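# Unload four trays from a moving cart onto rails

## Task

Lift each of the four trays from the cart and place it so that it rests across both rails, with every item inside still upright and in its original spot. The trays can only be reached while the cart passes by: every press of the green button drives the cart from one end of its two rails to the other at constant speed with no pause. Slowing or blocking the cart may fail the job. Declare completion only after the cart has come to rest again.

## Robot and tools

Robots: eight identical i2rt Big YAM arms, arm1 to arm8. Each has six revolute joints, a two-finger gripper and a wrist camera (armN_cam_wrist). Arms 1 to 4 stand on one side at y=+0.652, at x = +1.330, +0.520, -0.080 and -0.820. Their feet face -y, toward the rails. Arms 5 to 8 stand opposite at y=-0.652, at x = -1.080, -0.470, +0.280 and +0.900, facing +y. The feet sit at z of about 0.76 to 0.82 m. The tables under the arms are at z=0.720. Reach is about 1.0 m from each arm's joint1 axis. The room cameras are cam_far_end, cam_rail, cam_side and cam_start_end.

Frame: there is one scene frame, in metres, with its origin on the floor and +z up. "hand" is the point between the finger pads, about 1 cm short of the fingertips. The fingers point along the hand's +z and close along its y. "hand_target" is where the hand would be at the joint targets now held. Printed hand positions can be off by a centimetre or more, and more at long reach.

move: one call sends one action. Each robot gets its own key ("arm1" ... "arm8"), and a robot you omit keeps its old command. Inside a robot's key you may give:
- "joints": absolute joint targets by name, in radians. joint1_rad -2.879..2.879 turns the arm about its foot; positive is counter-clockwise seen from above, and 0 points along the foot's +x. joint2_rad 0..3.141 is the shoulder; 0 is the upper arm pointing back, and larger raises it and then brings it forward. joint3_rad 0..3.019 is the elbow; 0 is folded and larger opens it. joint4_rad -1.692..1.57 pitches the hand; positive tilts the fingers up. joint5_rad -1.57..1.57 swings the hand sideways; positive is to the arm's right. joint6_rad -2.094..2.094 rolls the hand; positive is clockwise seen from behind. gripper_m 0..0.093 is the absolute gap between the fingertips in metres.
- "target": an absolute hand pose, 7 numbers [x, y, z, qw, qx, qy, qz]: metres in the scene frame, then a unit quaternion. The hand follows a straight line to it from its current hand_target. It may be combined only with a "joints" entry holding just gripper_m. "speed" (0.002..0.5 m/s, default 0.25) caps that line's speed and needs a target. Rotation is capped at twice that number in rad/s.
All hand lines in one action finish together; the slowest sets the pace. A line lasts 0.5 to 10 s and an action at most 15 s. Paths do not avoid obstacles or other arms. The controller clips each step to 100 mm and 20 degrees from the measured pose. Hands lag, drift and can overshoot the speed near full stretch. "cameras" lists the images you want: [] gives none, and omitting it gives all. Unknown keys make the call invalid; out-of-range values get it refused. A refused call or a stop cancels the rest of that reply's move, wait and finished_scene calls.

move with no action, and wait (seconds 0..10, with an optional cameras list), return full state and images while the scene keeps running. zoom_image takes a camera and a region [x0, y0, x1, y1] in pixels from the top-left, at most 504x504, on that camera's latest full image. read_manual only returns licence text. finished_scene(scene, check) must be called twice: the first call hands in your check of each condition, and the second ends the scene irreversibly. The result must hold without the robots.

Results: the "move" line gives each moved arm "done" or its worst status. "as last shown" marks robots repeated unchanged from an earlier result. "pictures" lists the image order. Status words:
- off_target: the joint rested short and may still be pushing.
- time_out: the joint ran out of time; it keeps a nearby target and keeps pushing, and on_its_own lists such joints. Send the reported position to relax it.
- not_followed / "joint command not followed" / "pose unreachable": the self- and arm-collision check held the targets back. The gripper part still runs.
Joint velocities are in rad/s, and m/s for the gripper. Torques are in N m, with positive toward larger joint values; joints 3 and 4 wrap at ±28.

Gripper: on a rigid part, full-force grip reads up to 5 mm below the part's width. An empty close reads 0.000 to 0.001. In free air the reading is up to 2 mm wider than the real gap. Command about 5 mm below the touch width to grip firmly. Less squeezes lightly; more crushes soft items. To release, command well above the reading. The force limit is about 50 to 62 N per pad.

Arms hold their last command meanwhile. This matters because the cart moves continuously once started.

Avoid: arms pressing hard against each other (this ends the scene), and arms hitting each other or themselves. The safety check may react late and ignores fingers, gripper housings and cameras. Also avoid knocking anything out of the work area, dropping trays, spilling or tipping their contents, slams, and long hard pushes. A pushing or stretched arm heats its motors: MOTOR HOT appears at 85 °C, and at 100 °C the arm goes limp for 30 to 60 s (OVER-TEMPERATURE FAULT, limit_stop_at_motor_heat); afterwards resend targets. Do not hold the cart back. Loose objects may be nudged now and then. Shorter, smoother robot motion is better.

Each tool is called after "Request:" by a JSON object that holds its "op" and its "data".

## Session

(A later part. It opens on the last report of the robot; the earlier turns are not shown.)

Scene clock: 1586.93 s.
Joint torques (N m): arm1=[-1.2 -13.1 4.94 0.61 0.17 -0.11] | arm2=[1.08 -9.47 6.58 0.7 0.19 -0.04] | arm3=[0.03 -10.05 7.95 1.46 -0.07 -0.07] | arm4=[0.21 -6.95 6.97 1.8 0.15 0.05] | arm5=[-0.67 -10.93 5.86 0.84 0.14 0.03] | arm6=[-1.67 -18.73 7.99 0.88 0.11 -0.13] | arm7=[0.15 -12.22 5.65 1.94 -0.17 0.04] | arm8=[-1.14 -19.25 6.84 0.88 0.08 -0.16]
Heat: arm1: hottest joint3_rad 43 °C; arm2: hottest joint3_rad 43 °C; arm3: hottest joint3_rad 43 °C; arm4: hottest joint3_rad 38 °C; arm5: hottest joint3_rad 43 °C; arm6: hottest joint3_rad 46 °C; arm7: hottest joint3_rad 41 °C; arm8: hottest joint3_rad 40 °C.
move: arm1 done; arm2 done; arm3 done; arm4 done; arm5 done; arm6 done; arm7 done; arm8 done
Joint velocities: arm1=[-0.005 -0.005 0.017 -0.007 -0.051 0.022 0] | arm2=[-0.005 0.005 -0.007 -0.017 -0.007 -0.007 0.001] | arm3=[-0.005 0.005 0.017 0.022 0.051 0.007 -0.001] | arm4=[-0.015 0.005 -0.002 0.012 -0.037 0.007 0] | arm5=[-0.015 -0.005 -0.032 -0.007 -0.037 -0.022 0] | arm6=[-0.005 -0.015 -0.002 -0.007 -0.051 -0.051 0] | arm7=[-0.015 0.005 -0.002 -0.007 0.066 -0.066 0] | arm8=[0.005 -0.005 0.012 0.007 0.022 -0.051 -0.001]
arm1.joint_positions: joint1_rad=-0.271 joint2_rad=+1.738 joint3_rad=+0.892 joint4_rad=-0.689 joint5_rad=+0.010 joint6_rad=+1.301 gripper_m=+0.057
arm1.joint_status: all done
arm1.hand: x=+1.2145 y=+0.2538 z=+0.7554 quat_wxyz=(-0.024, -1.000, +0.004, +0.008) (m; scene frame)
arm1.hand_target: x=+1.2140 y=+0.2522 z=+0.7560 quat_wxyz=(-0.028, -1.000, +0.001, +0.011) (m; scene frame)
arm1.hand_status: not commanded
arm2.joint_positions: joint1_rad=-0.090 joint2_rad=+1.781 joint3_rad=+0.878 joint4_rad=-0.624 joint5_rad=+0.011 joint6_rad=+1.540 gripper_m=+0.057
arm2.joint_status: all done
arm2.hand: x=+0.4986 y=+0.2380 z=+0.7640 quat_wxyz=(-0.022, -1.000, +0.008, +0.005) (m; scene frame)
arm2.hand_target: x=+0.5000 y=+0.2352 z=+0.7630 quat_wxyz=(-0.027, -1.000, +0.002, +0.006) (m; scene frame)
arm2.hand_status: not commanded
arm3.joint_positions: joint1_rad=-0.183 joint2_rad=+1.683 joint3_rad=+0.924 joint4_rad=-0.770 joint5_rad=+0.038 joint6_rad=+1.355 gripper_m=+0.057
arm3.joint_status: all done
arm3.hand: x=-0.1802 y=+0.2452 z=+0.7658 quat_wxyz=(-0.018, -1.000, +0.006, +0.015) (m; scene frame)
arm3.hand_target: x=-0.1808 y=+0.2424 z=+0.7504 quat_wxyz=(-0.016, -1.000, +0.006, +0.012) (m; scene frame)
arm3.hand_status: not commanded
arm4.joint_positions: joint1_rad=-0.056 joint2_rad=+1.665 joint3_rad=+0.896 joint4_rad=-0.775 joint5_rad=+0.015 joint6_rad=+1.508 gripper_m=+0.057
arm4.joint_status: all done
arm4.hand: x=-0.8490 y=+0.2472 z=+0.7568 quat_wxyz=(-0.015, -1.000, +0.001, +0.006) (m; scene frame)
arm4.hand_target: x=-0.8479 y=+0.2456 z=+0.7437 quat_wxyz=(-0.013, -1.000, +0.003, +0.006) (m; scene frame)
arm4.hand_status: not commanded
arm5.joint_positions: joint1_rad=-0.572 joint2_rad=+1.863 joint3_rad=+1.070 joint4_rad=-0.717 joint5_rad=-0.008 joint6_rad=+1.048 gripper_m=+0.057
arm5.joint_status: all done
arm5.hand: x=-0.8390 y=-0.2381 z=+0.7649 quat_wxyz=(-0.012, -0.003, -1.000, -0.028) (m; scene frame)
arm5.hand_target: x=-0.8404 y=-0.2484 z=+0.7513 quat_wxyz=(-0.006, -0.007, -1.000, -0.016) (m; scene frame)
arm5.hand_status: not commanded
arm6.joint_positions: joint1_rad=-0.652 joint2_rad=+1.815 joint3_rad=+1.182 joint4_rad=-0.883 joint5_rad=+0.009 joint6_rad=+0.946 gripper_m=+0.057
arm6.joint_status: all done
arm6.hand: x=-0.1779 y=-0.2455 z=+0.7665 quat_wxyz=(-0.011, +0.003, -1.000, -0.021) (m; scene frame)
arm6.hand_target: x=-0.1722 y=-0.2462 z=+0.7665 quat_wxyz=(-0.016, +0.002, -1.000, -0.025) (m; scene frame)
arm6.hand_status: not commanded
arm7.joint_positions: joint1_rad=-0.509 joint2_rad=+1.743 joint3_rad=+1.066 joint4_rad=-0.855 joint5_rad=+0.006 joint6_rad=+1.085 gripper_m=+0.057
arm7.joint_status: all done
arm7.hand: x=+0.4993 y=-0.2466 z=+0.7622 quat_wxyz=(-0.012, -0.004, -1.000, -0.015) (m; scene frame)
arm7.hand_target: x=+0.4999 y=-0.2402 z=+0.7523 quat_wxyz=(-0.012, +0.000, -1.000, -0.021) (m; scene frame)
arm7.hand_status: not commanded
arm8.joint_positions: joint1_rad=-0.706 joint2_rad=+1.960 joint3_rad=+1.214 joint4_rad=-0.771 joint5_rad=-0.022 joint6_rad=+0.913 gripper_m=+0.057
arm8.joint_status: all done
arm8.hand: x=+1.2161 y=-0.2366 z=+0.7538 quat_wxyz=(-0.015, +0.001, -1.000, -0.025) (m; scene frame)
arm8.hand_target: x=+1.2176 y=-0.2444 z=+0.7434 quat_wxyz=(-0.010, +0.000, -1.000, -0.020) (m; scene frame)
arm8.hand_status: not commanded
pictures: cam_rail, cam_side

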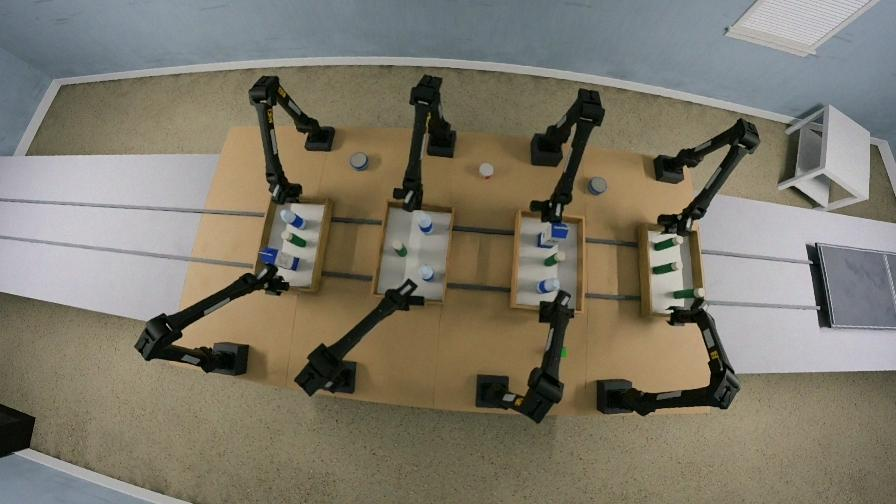

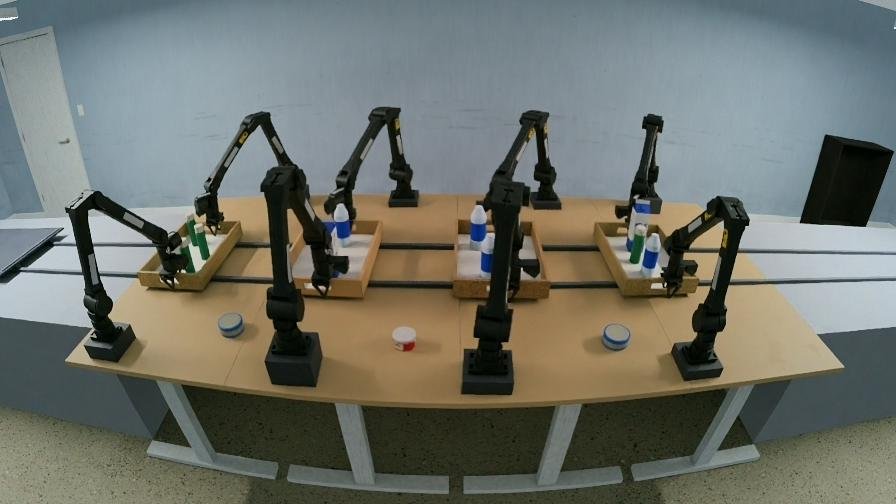

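Request:
{"op": "move", "data": {"arm1": {"target": [1.214, 0.243, 0.88, 0.029, 1, -0.001, -0.011], "speed": 0.12}, "arm2": {"target": [0.499, 0.230, 0.88, 0.028, 1, -0.002, -0.006], "speed": 0.12}, "arm3": {"target": [-0.181, 0.233, 0.88, 0.016, 1, -0.006, -0.012], "speed": 0.12}, "arm4": {"target": [-0.848, 0.236, 0.88, 0.013, 1, -0.003, -0.006], "speed": 0.12}, "arm5": {"target": [-0.840, -0.239, 0.88, 0.006, 0.007, 1, 0.016], "speed": 0.12}, "arm6": {"target": [-0.173, -0.239, 0.88, 0.016, -0.002, 1, 0.025], "speed": 0.12}, "arm7": {"target": [0.500, -0.231, 0.88, 0.012, 0, 1, 0.021], "speed": 0.12}, "arm8": {"target": [1.218, -0.238, 0.88, 0.010, 0, 1, 0.020], "speed": 0.12}, "cameras": ["cam_rail", "cam_side", "cam_far_end", "cam_start_end"]}}

Scene clock: 1597.63 s.
Joint torques (N m): arm1=[0.44 -11.99 9.89 -0.27 0.11 0] | arm2=[0.73 -9.64 12.33 -0.21 0.16 -0.06] | arm3=[0.73 -12.34 13.56 -0.21 0.09 0.04] | arm4=[0.5 -9.29 11.88 -0.06 0.15 0.04] | arm5=[-0.21 -11.4 11.66 0.29 0.14 0.14] | arm6=[-0.73 -19.14 13.27 0.03 0.11 0.02] | arm7=[0.62 -15.15 9.98 -0.21 0.02 0.14] | arm8=[-0.67 -19.49 12.86 0.13 0.1 -0.11]
Heat: arm1: hottest joint3_rad 43 °C; arm2: hottest joint3_rad 43 °C; arm3: hottest joint3_rad 43 °C; arm4: hottest joint3_rad 38 °C; arm5: hottest joint3_rad 43 °C; arm6: hottest joint3_rad 45 °C; arm7: hottest joint3_rad 42 °C; arm8: hottest joint3_rad 40 °C.
move: arm1 off_target; arm2 off_target; arm3 off_target; arm4 off_target; arm5 off_target; arm6 off_target; arm7 off_target; arm8 off_target
Joint velocities: arm1=[-0.005 -0.005 -0.012 0.002 -0.022 0.022 -0.001] | arm2=[-0.005 -0.005 0.012 0.002 -0.037 -0.081 0] | arm3=[0.005 0.005 0.007 -0.007 0.022 0.007 -0.001] | arm4=[0.005 -0.015 0.007 0.007 0.051 0.051 -0.001] | arm5=[-0.005 -0.005 0.002 -0.002 0.022 0.007 0] | arm6=[-0.005 -0.005 -0.007 -0.017 0.022 -0.007 0] | arm7=[0.005 0.005 -0.007 0.002 -0.081 -0.066 0.001] | arm8=[-0.005 -0.005 0.002 -0.022 -0.022 0.007 0]
arm1.joint_positions: joint1_rad=-0.271 joint2_rad=+1.553 joint3_rad=+1.001 joint4_rad=-1.024 joint5_rad=+0.010 joint6_rad=+1.301 gripper_m=+0.057
arm1.joint_status: not commanded
arm1.hand: x=+1.2162 y=+0.2622 z=+0.8583 quat_wxyz=(-0.004, -1.000, +0.004, +0.003) (m; scene frame)
arm1.hand_target: x=+1.2136 y=+0.2418 z=+0.8794 quat_wxyz=(-0.029, -1.000, +0.001, +0.011) (m; scene frame)
arm1.hand_status: off_target (0.029 m and 3.0 deg from the pose sent, 0.125 m and 0.7 deg at the start)
arm2.joint_positions: joint1_rad=-0.090 joint2_rad=+1.567 joint3_rad=+0.947 joint4_rad=-0.934 joint5_rad=+0.011 joint6_rad=+1.539 gripper_m=+0.057
arm2.joint_status: not commanded
arm2.hand: x=+0.4988 y=+0.2494 z=+0.8642 quat_wxyz=(-0.008, -1.000, +0.008, +0.004) (m; scene frame)
arm2.hand_target: x=+0.4990 y=+0.2314 z=+0.8815 quat_wxyz=(-0.029, -1.000, +0.002, +0.006) (m; scene frame)
arm2.hand_status: off_target (0.025 m and 2.4 deg from the pose sent, 0.116 m and 1.0 deg at the start)
arm3.joint_positions: joint1_rad=-0.183 joint2_rad=+1.531 joint3_rad=+1.050 joint4_rad=-1.087 joint5_rad=+0.034 joint6_rad=+1.355 gripper_m=+0.057
arm3.joint_status: not commanded
arm3.hand: x=-0.1802 y=+0.2505 z=+0.8641 quat_wxyz=(+0.001, -1.000, +0.005, +0.009) (m; scene frame)
arm3.hand_target: x=-0.1806 y=+0.2352 z=+0.8803 quat_wxyz=(-0.016, -1.000, +0.006, +0.012) (m; scene frame)
arm3.hand_status: off_target (0.024 m and 1.9 deg from the pose sent, 0.115 m and 0.4 deg at the start)
arm4.joint_positions: joint1_rad=-0.056 joint2_rad=+1.508 joint3_rad=+1.047 joint4_rad=-1.123 joint5_rad=+0.015 joint6_rad=+1.509 gripper_m=+0.057
arm4.joint_status: not commanded
arm4.hand: x=-0.8494 y=+0.2489 z=+0.8639 quat_wxyz=(+0.005, -1.000, +0.001, +0.005) (m; scene frame)
arm4.hand_target: x=-0.8481 y=+0.2357 z=+0.8793 quat_wxyz=(-0.013, -1.000, +0.003, +0.006) (m; scene frame)
arm4.hand_status: off_target (0.021 m and 2.1 deg from the pose sent, 0.124 m and 0.3 deg at the start)
arm5.joint_positions: joint1_rad=-0.572 joint2_rad=+1.683 joint3_rad=+1.144 joint4_rad=-1.032 joint5_rad=-0.008 joint6_rad=+1.048 gripper_m=+0.057
arm5.joint_status: not commanded
arm5.hand: x=-0.8489 y=-0.2551 z=+0.8660 quat_wxyz=(+0.004, -0.003, -1.000, -0.002) (m; scene frame)
arm5.hand_target: x=-0.8405 y=-0.2398 z=+0.8798 quat_wxyz=(-0.006, -0.007, -1.000, -0.016) (m; scene frame)
arm5.hand_status: off_target (0.023 m and 2.0 deg from the pose sent, 0.115 m and 1.6 deg at the start)
arm6.joint_positions: joint1_rad=-0.652 joint2_rad=+1.693 joint3_rad=+1.279 joint4_rad=-1.146 joint5_rad=+0.009 joint6_rad=+0.946 gripper_m=+0.057
arm6.joint_status: not commanded
arm6.hand: x=-0.1838 y=-0.2562 z=+0.8553 quat_wxyz=(+0.001, +0.003, -1.000, -0.003) (m; scene frame)
arm6.hand_target: x=-0.1743 y=-0.2408 z=+0.8799 quat_wxyz=(-0.016, +0.002, -1.000, -0.025) (m; scene frame)
arm6.hand_status: off_target (0.032 m and 3.2 deg from the pose sent, 0.114 m and 0.7 deg at the start)
arm7.joint_positions: joint1_rad=-0.506 joint2_rad=+1.626 joint3_rad=+1.193 joint4_rad=-1.144 joint5_rad=+0.001 joint6_rad=+1.085 gripper_m=+0.057
arm7.joint_status: not commanded
arm7.hand: x=+0.4949 y=-0.2499 z=+0.8540 quat_wxyz=(+0.001, -0.002, -1.000, +0.003) (m; scene frame)
arm7.hand_target: x=+0.4992 y=-0.2322 z=+0.8795 quat_wxyz=(-0.012, +0.000, -1.000, -0.022) (m; scene frame)
arm7.hand_status: off_target (0.033 m and 3.2 deg from the pose sent, 0.119 m and 0.8 deg at the start)
arm8.joint_positions: joint1_rad=-0.706 joint2_rad=+1.795 joint3_rad=+1.301 joint4_rad=-1.080 joint5_rad=-0.022 joint6_rad=+0.913 gripper_m=+0.057
arm8.joint_status: not commanded
arm8.hand: x=+1.2057 y=-0.2474 z=+0.8611 quat_wxyz=(+0.003, +0.001, -1.000, -0.003) (m; scene frame)
arm8.hand_target: x=+1.2194 y=-0.2362 z=+0.8795 quat_wxyz=(-0.010, +0.000, -1.000, -0.020) (m; scene frame)
arm8.hand_status: off_target (0.024 m and 2.4 deg from the pose sent, 0.126 m and 0.8 deg at the start)
pictures: cam_far_end, cam_rail, cam_side, cam_start_end

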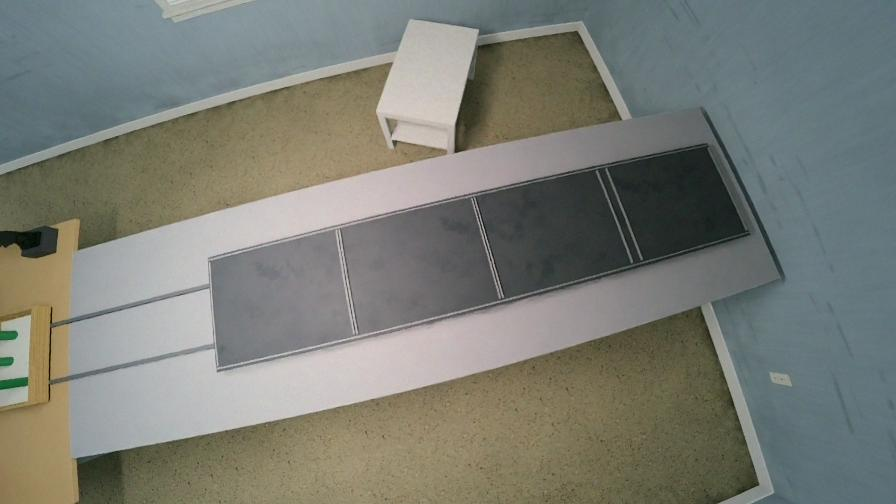

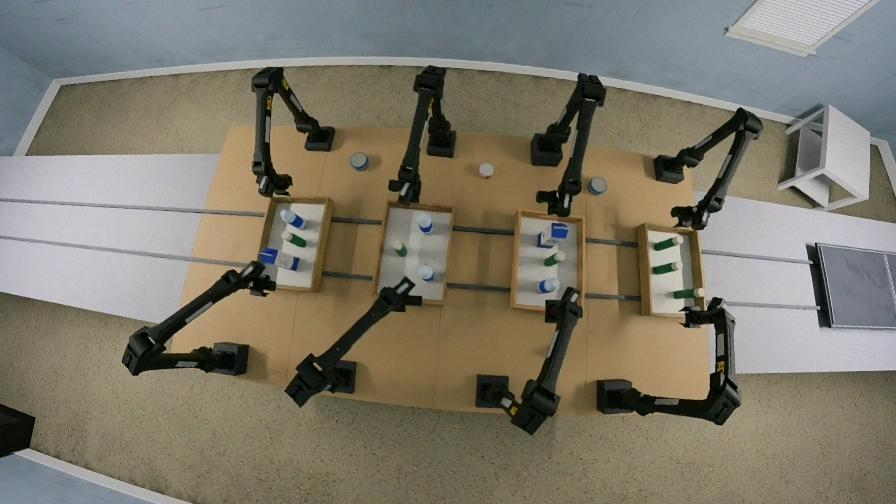

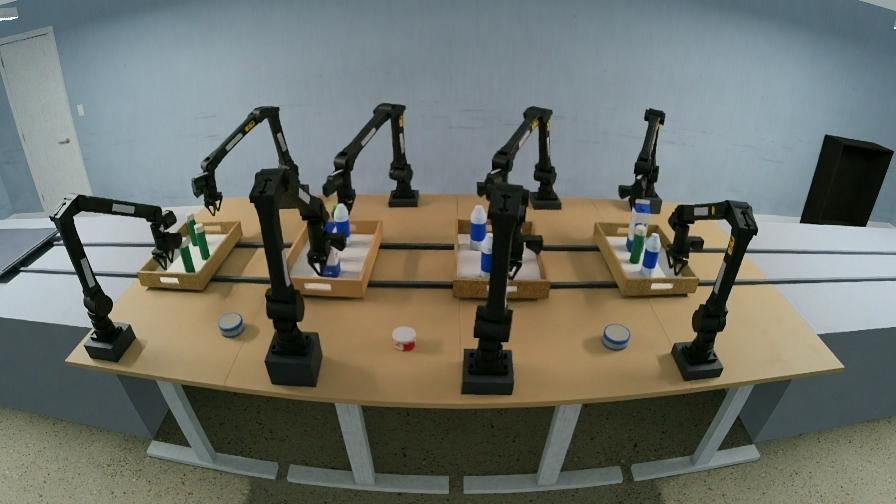

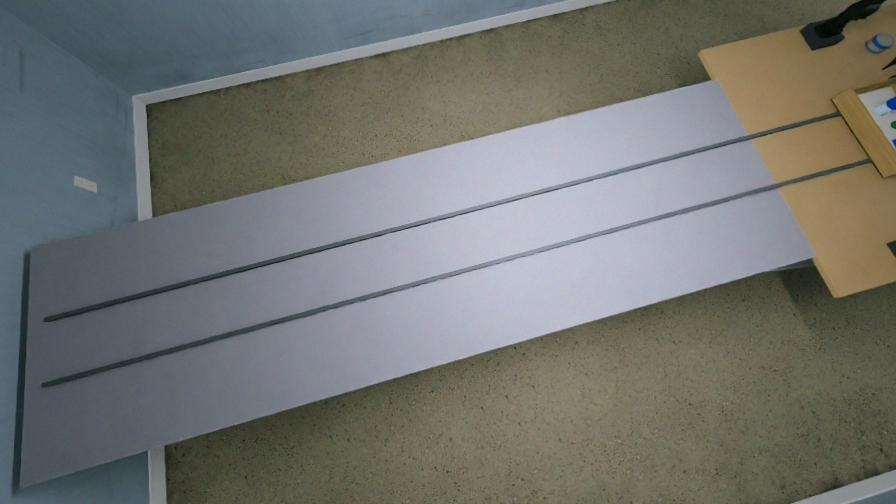

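Request:
{"op": "zoom_image", "data": {"camera": "cam_rail", "region": [230, 170, 470, 320]}}

Request:
{"op": "zoom_image", "data": {"camera": "cam_rail", "region": [490, 180, 730, 330]}}

Request:
{"op": "zoom_image", "data": {"camera": "cam_side", "region": [120, 180, 400, 310]}}

Request:
{"op": "zoom_image", "data": {"camera": "cam_side", "region": [430, 180, 720, 310]}}

Scaled by 2.100 from the camera's 896x504 image, which has a finer 1280x720 frame.

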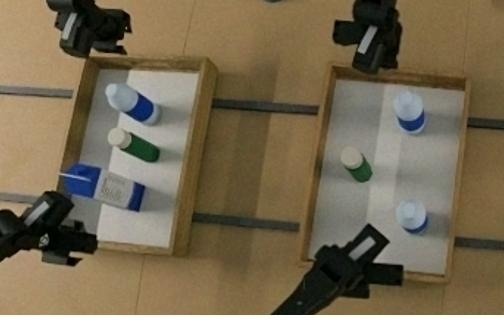

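Scaled by 2.100 from the camera's 896x504 image, which has a finer 1280x720 frame.

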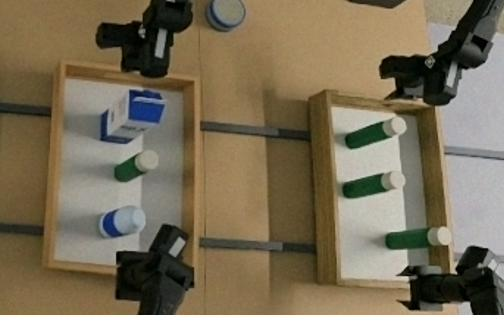

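Scaled by 1.800 from the camera's 896x504 image, which has a finer 1280x720 frame.

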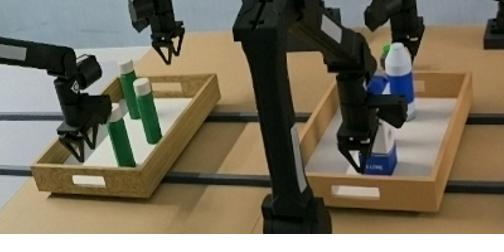

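Scaled by 1.738 from the camera's 896x504 image, which has a finer 1280x720 frame.

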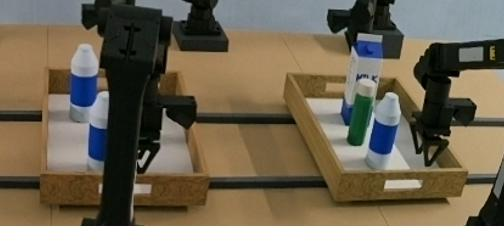

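Request:
{"op": "wait", "data": {"seconds": 1, "cameras": ["arm2_cam_wrist", "arm3_cam_wrist", "arm5_cam_wrist", "arm1_cam_wrist"]}}

Scene clock: 1606.60 s.
Joint torques (N m): arm1=[-0.56 -13.1 9.98 -0.25 0.16 -0.02] | arm2=[0.79 -9.52 12.25 -0.32 0.16 -0.1] | arm3=[0.73 -12.57 13.59 -0.17 0.09 0.05] | arm4=[0.26 -9.47 11.77 -0.01 0.15 0.04] | arm5=[-0.09 -10.99 11.71 0.29 0.14 0.11] | arm6=[-0.73 -19.19 13.2 0.03 0.11 0.02] | arm7=[0.62 -15.03 9.96 -0.2 0.02 0.13] | arm8=[-0.73 -19.96 12.86 0.09 0.1 -0.12]
Heat: arm1: hottest joint3_rad 43 °C; arm2: hottest joint3_rad 44 °C; arm3: hottest joint3_rad 44 °C; arm4: hottest joint3_rad 38 °C; arm5: hottest joint3_rad 44 °C; arm6: hottest joint3_rad 48 °C; arm7: hottest joint3_rad 42 °C; arm8: hottest joint3_rad 41 °C.
Joint velocities: arm1=[-0.015 -0.005 -0.002 -0.007 -0.037 -0.037 -0.001] | arm2=[-0.005 -0.005 -0.022 -0.012 0.022 -0.066 0] | arm3=[-0.015 -0.024 -0.012 0.017 -0.081 -0.037 0] | arm4=[0.005 -0.005 -0.027 -0.002 0.066 0.022 0] | arm5=[-0.005 -0.005 0.007 0.002 -0.007 -0.007 -0.001] | arm6=[-0.005 -0.015 -0.022 -0.002 -0.007 0.022 -0.001] | arm7=[-0.005 0.005 0.012 0.007 -0.022 -0.007 -0.001] | arm8=[-0.005 -0.005 -0.012 0.007 0.007 0.022 -0.001]
arm1.joint_positions: joint1_rad=-0.271 joint2_rad=+1.553 joint3_rad=+1.001 joint4_rad=-1.024 joint5_rad=+0.010 joint6_rad=+1.301 gripper_m=+0.057
arm1.joint_status: not commanded
arm1.hand: x=+1.2162 y=+0.2622 z=+0.8583 quat_wxyz=(-0.004, -1.000, +0.004, +0.003) (m; scene frame)
arm1.hand_target: x=+1.2136 y=+0.2418 z=+0.8794 quat_wxyz=(-0.029, -1.000, +0.001, +0.011) (m; scene frame)
arm1.hand_status: off_target (0.029 m and 3.0 deg from the pose sent, 0.125 m and 0.7 deg at the start)
arm2.joint_positions: joint1_rad=-0.090 joint2_rad=+1.567 joint3_rad=+0.947 joint4_rad=-0.935 joint5_rad=+0.011 joint6_rad=+1.539 gripper_m=+0.057
arm2.joint_status: not commanded
arm2.hand: x=+0.4988 y=+0.2495 z=+0.8642 quat_wxyz=(-0.008, -1.000, +0.008, +0.004) (m; scene frame)
arm2.hand_target: x=+0.4990 y=+0.2314 z=+0.8815 quat_wxyz=(-0.028, -1.000, +0.002, +0.006) (m; scene frame)
arm2.hand_status: off_target (0.025 m and 2.4 deg from the pose sent, 0.116 m and 1.0 deg at the start)
arm3.joint_positions: joint1_rad=-0.183 joint2_rad=+1.531 joint3_rad=+1.050 joint4_rad=-1.087 joint5_rad=+0.034 joint6_rad=+1.355 gripper_m=+0.057
arm3.joint_status: not commanded
arm3.hand: x=-0.1802 y=+0.2505 z=+0.8641 quat_wxyz=(+0.001, -1.000, +0.005, +0.009) (m; scene frame)
arm3.hand_target: x=-0.1806 y=+0.2352 z=+0.8803 quat_wxyz=(-0.016, -1.000, +0.006, +0.012) (m; scene frame)
arm3.hand_status: off_target (0.024 m and 1.9 deg from the pose sent, 0.115 m and 0.4 deg at the start)
arm4.joint_positions: joint1_rad=-0.056 joint2_rad=+1.508 joint3_rad=+1.047 joint4_rad=-1.123 joint5_rad=+0.015 joint6_rad=+1.509 gripper_m=+0.057
arm4.joint_status: not commanded
arm4.hand: x=-0.8494 y=+0.2489 z=+0.8639 quat_wxyz=(+0.005, -1.000, +0.001, +0.005) (m; scene frame)
arm4.hand_target: x=-0.8481 y=+0.2357 z=+0.8793 quat_wxyz=(-0.013, -1.000, +0.003, +0.006) (m; scene frame)
arm4.hand_status: off_target (0.021 m and 2.1 deg from the pose sent, 0.124 m and 0.3 deg at the start)
arm5.joint_positions: joint1_rad=-0.572 joint2_rad=+1.683 joint3_rad=+1.144 joint4_rad=-1.032 joint5_rad=-0.008 joint6_rad=+1.048 gripper_m=+0.057
arm5.joint_status: not commanded
arm5.hand: x=-0.8489 y=-0.2551 z=+0.8660 quat_wxyz=(+0.004, -0.003, -1.000, -0.002) (m; scene frame)
arm5.hand_target: x=-0.8405 y=-0.2398 z=+0.8798 quat_wxyz=(-0.006, -0.007, -1.000, -0.016) (m; scene frame)
arm5.hand_status: off_target (0.023 m and 2.0 deg from the pose sent, 0.115 m and 1.6 deg at the start)
arm6.joint_positions: joint1_rad=-0.652 joint2_rad=+1.693 joint3_rad=+1.279 joint4_rad=-1.146 joint5_rad=+0.009 joint6_rad=+0.946 gripper_m=+0.057
arm6.joint_status: not commanded
arm6.hand: x=-0.1838 y=-0.2562 z=+0.8553 quat_wxyz=(+0.001, +0.003, -1.000, -0.003) (m; scene frame)
arm6.hand_target: x=-0.1743 y=-0.2408 z=+0.8799 quat_wxyz=(-0.016, +0.002, -1.000, -0.025) (m; scene frame)
arm6.hand_status: off_target (0.032 m and 3.2 deg from the pose sent, 0.114 m and 0.7 deg at the start)
arm7.joint_positions: joint1_rad=-0.506 joint2_rad=+1.626 joint3_rad=+1.193 joint4_rad=-1.144 joint5_rad=+0.001 joint6_rad=+1.085 gripper_m=+0.057
arm7.joint_status: not commanded
arm7.hand: x=+0.4949 y=-0.2499 z=+0.8540 quat_wxyz=(+0.001, -0.002, -1.000, +0.003) (m; scene frame)
arm7.hand_target: x=+0.4992 y=-0.2322 z=+0.8795 quat_wxyz=(-0.012, +0.000, -1.000, -0.022) (m; scene frame)
arm7.hand_status: off_target (0.033 m and 3.2 deg from the pose sent, 0.119 m and 0.8 deg at the start)
arm8.joint_positions: joint1_rad=-0.706 joint2_rad=+1.795 joint3_rad=+1.301 joint4_rad=-1.080 joint5_rad=-0.022 joint6_rad=+0.913 gripper_m=+0.057
arm8.joint_status: not commanded
arm8.hand: x=+1.2057 y=-0.2474 z=+0.8611 quat_wxyz=(+0.003, +0.001, -1.000, -0.003) (m; scene frame)
arm8.hand_target: x=+1.2194 y=-0.2362 z=+0.8795 quat_wxyz=(-0.010, +0.000, -1.000, -0.020) (m; scene frame)
arm8.hand_status: off_target (0.024 m and 2.4 deg from the pose sent, 0.126 m and 0.8 deg at the start)
wait: 1.00 s; at rest from the start
pictures: arm1_cam_wrist, arm2_cam_wrist, arm3_cam_wrist, arm5_cam_wrist
camera_calibration:
arm1_cam_wrist: T_world_to_cam=[[0.0100435, 0.99957, -0.0275435, -0.248558], [0.815877, 0.00773402, 0.578174, -1.48562], [0.578139, -0.028279, -0.815448, 0.128928], [0, 0, 0, 1]] pos_world=[1.14004, 0.263586, 0.957233]
arm2_cam_wrist: T_world_to_cam=[[0.0351857, 0.999024, 0.0267043, -0.293398], [0.835313, -0.0440682, 0.548006, -0.870152], [0.548647, 0.00302452, -0.836048, 0.570211], [0, 0, 0, 1]] pos_world=[0.424328, 0.253041, 0.961407]
arm3_cam_wrist: T_world_to_cam=[[0.0164255, 0.999774, 0.0135086, -0.259475], [0.769312, -0.0212666, 0.63852, -0.412392], [0.638663, -0.000095675, -0.769487, 0.903766], [0, 0, 0, 1]] pos_world=[-0.255682, 0.250732, 0.962261]
arm5_cam_wrist: T_world_to_cam=[[-0.00540645, -0.999924, -0.0111239, -0.250002], [-0.801623, -0.00231639, 0.597825, -1.19458], [-0.597805, 0.0121493, -0.80155, 0.313648], [0, 0, 0, 1]] pos_world=[-0.771457, -0.256561, 0.962775]

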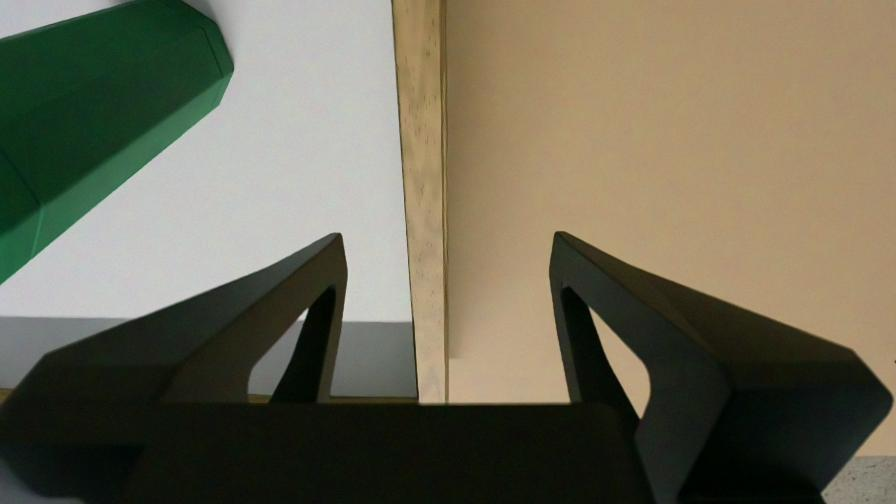

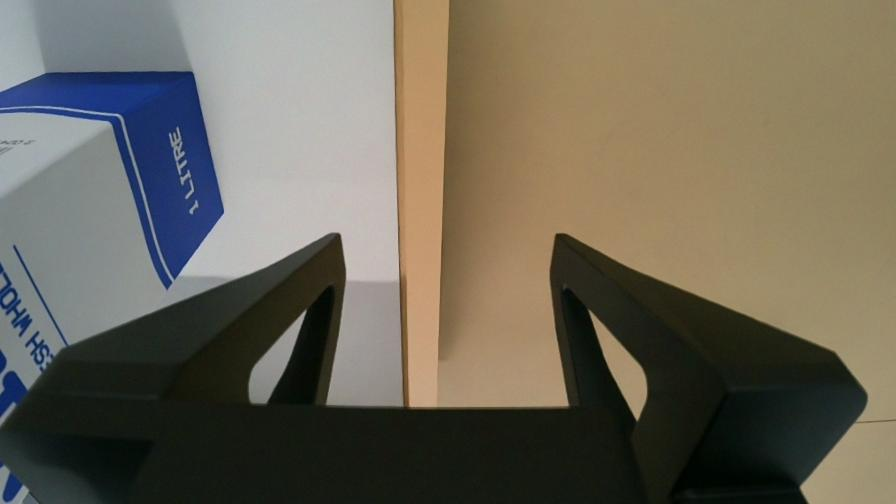

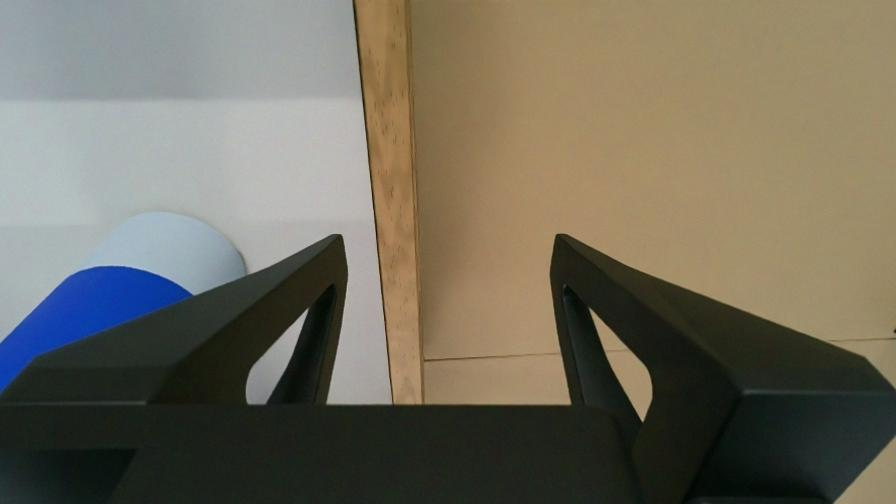

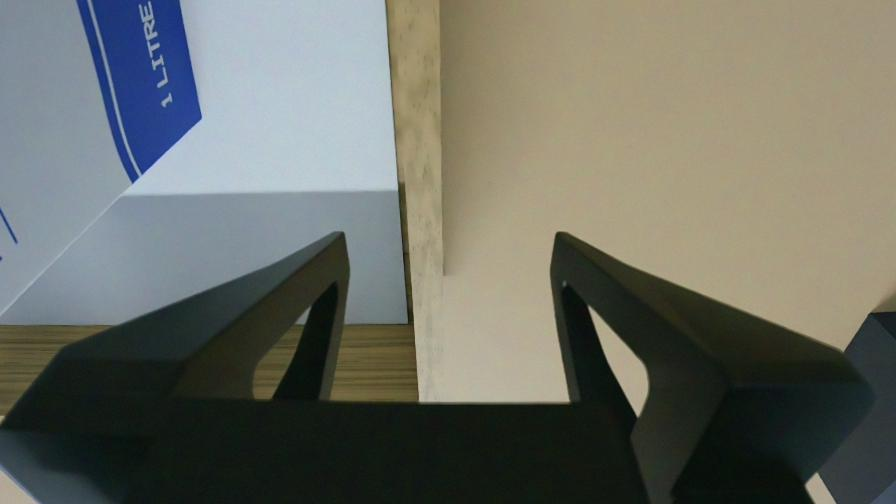

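Request:
{"op": "finished_scene", "data": {"scene": 1, "check": "All four trays off the cart: cam_rail shows tray 1 (x≈1.21), tray 2 (0.50), tray 3 (-0.18), tray 4 (-0.85) lying across both rails, empty cart stopped at +x end (cam_far_end, same picture at 1490 and 1597). Weight transfer confirmed: hands stopped going down, torques fell, then opening grippers left trays static. All 3 items in each tray stand (cam_rail, cam_side, wrist cams). Grippers open .057 and raised clear of the walls. Cannot see underside contact with rails directly; z's of both ends stopped within 1 mm while targets went 5 mm down, so both ends bear. Cart stopped since ≈1477."}}

This call ended nothing. Check each condition that your pictures could not show: look closer or test it, and mend what is not met. Then call finished_scene again.

Request:
{"op": "finished_scene", "data": {"scene": 1, "check": "Trays rest across both rails (cam_rail: rails pass under every tray at y≈±0.15, trays span y ±0.25), cart stopped empty at +x end, all items upright in cam_rail/cam_side/wrist views, all hands released and raised. No motion between the last two pictures. Underside contact not directly visible, but trays did not move when released."}}

The scene is finished: the task was done.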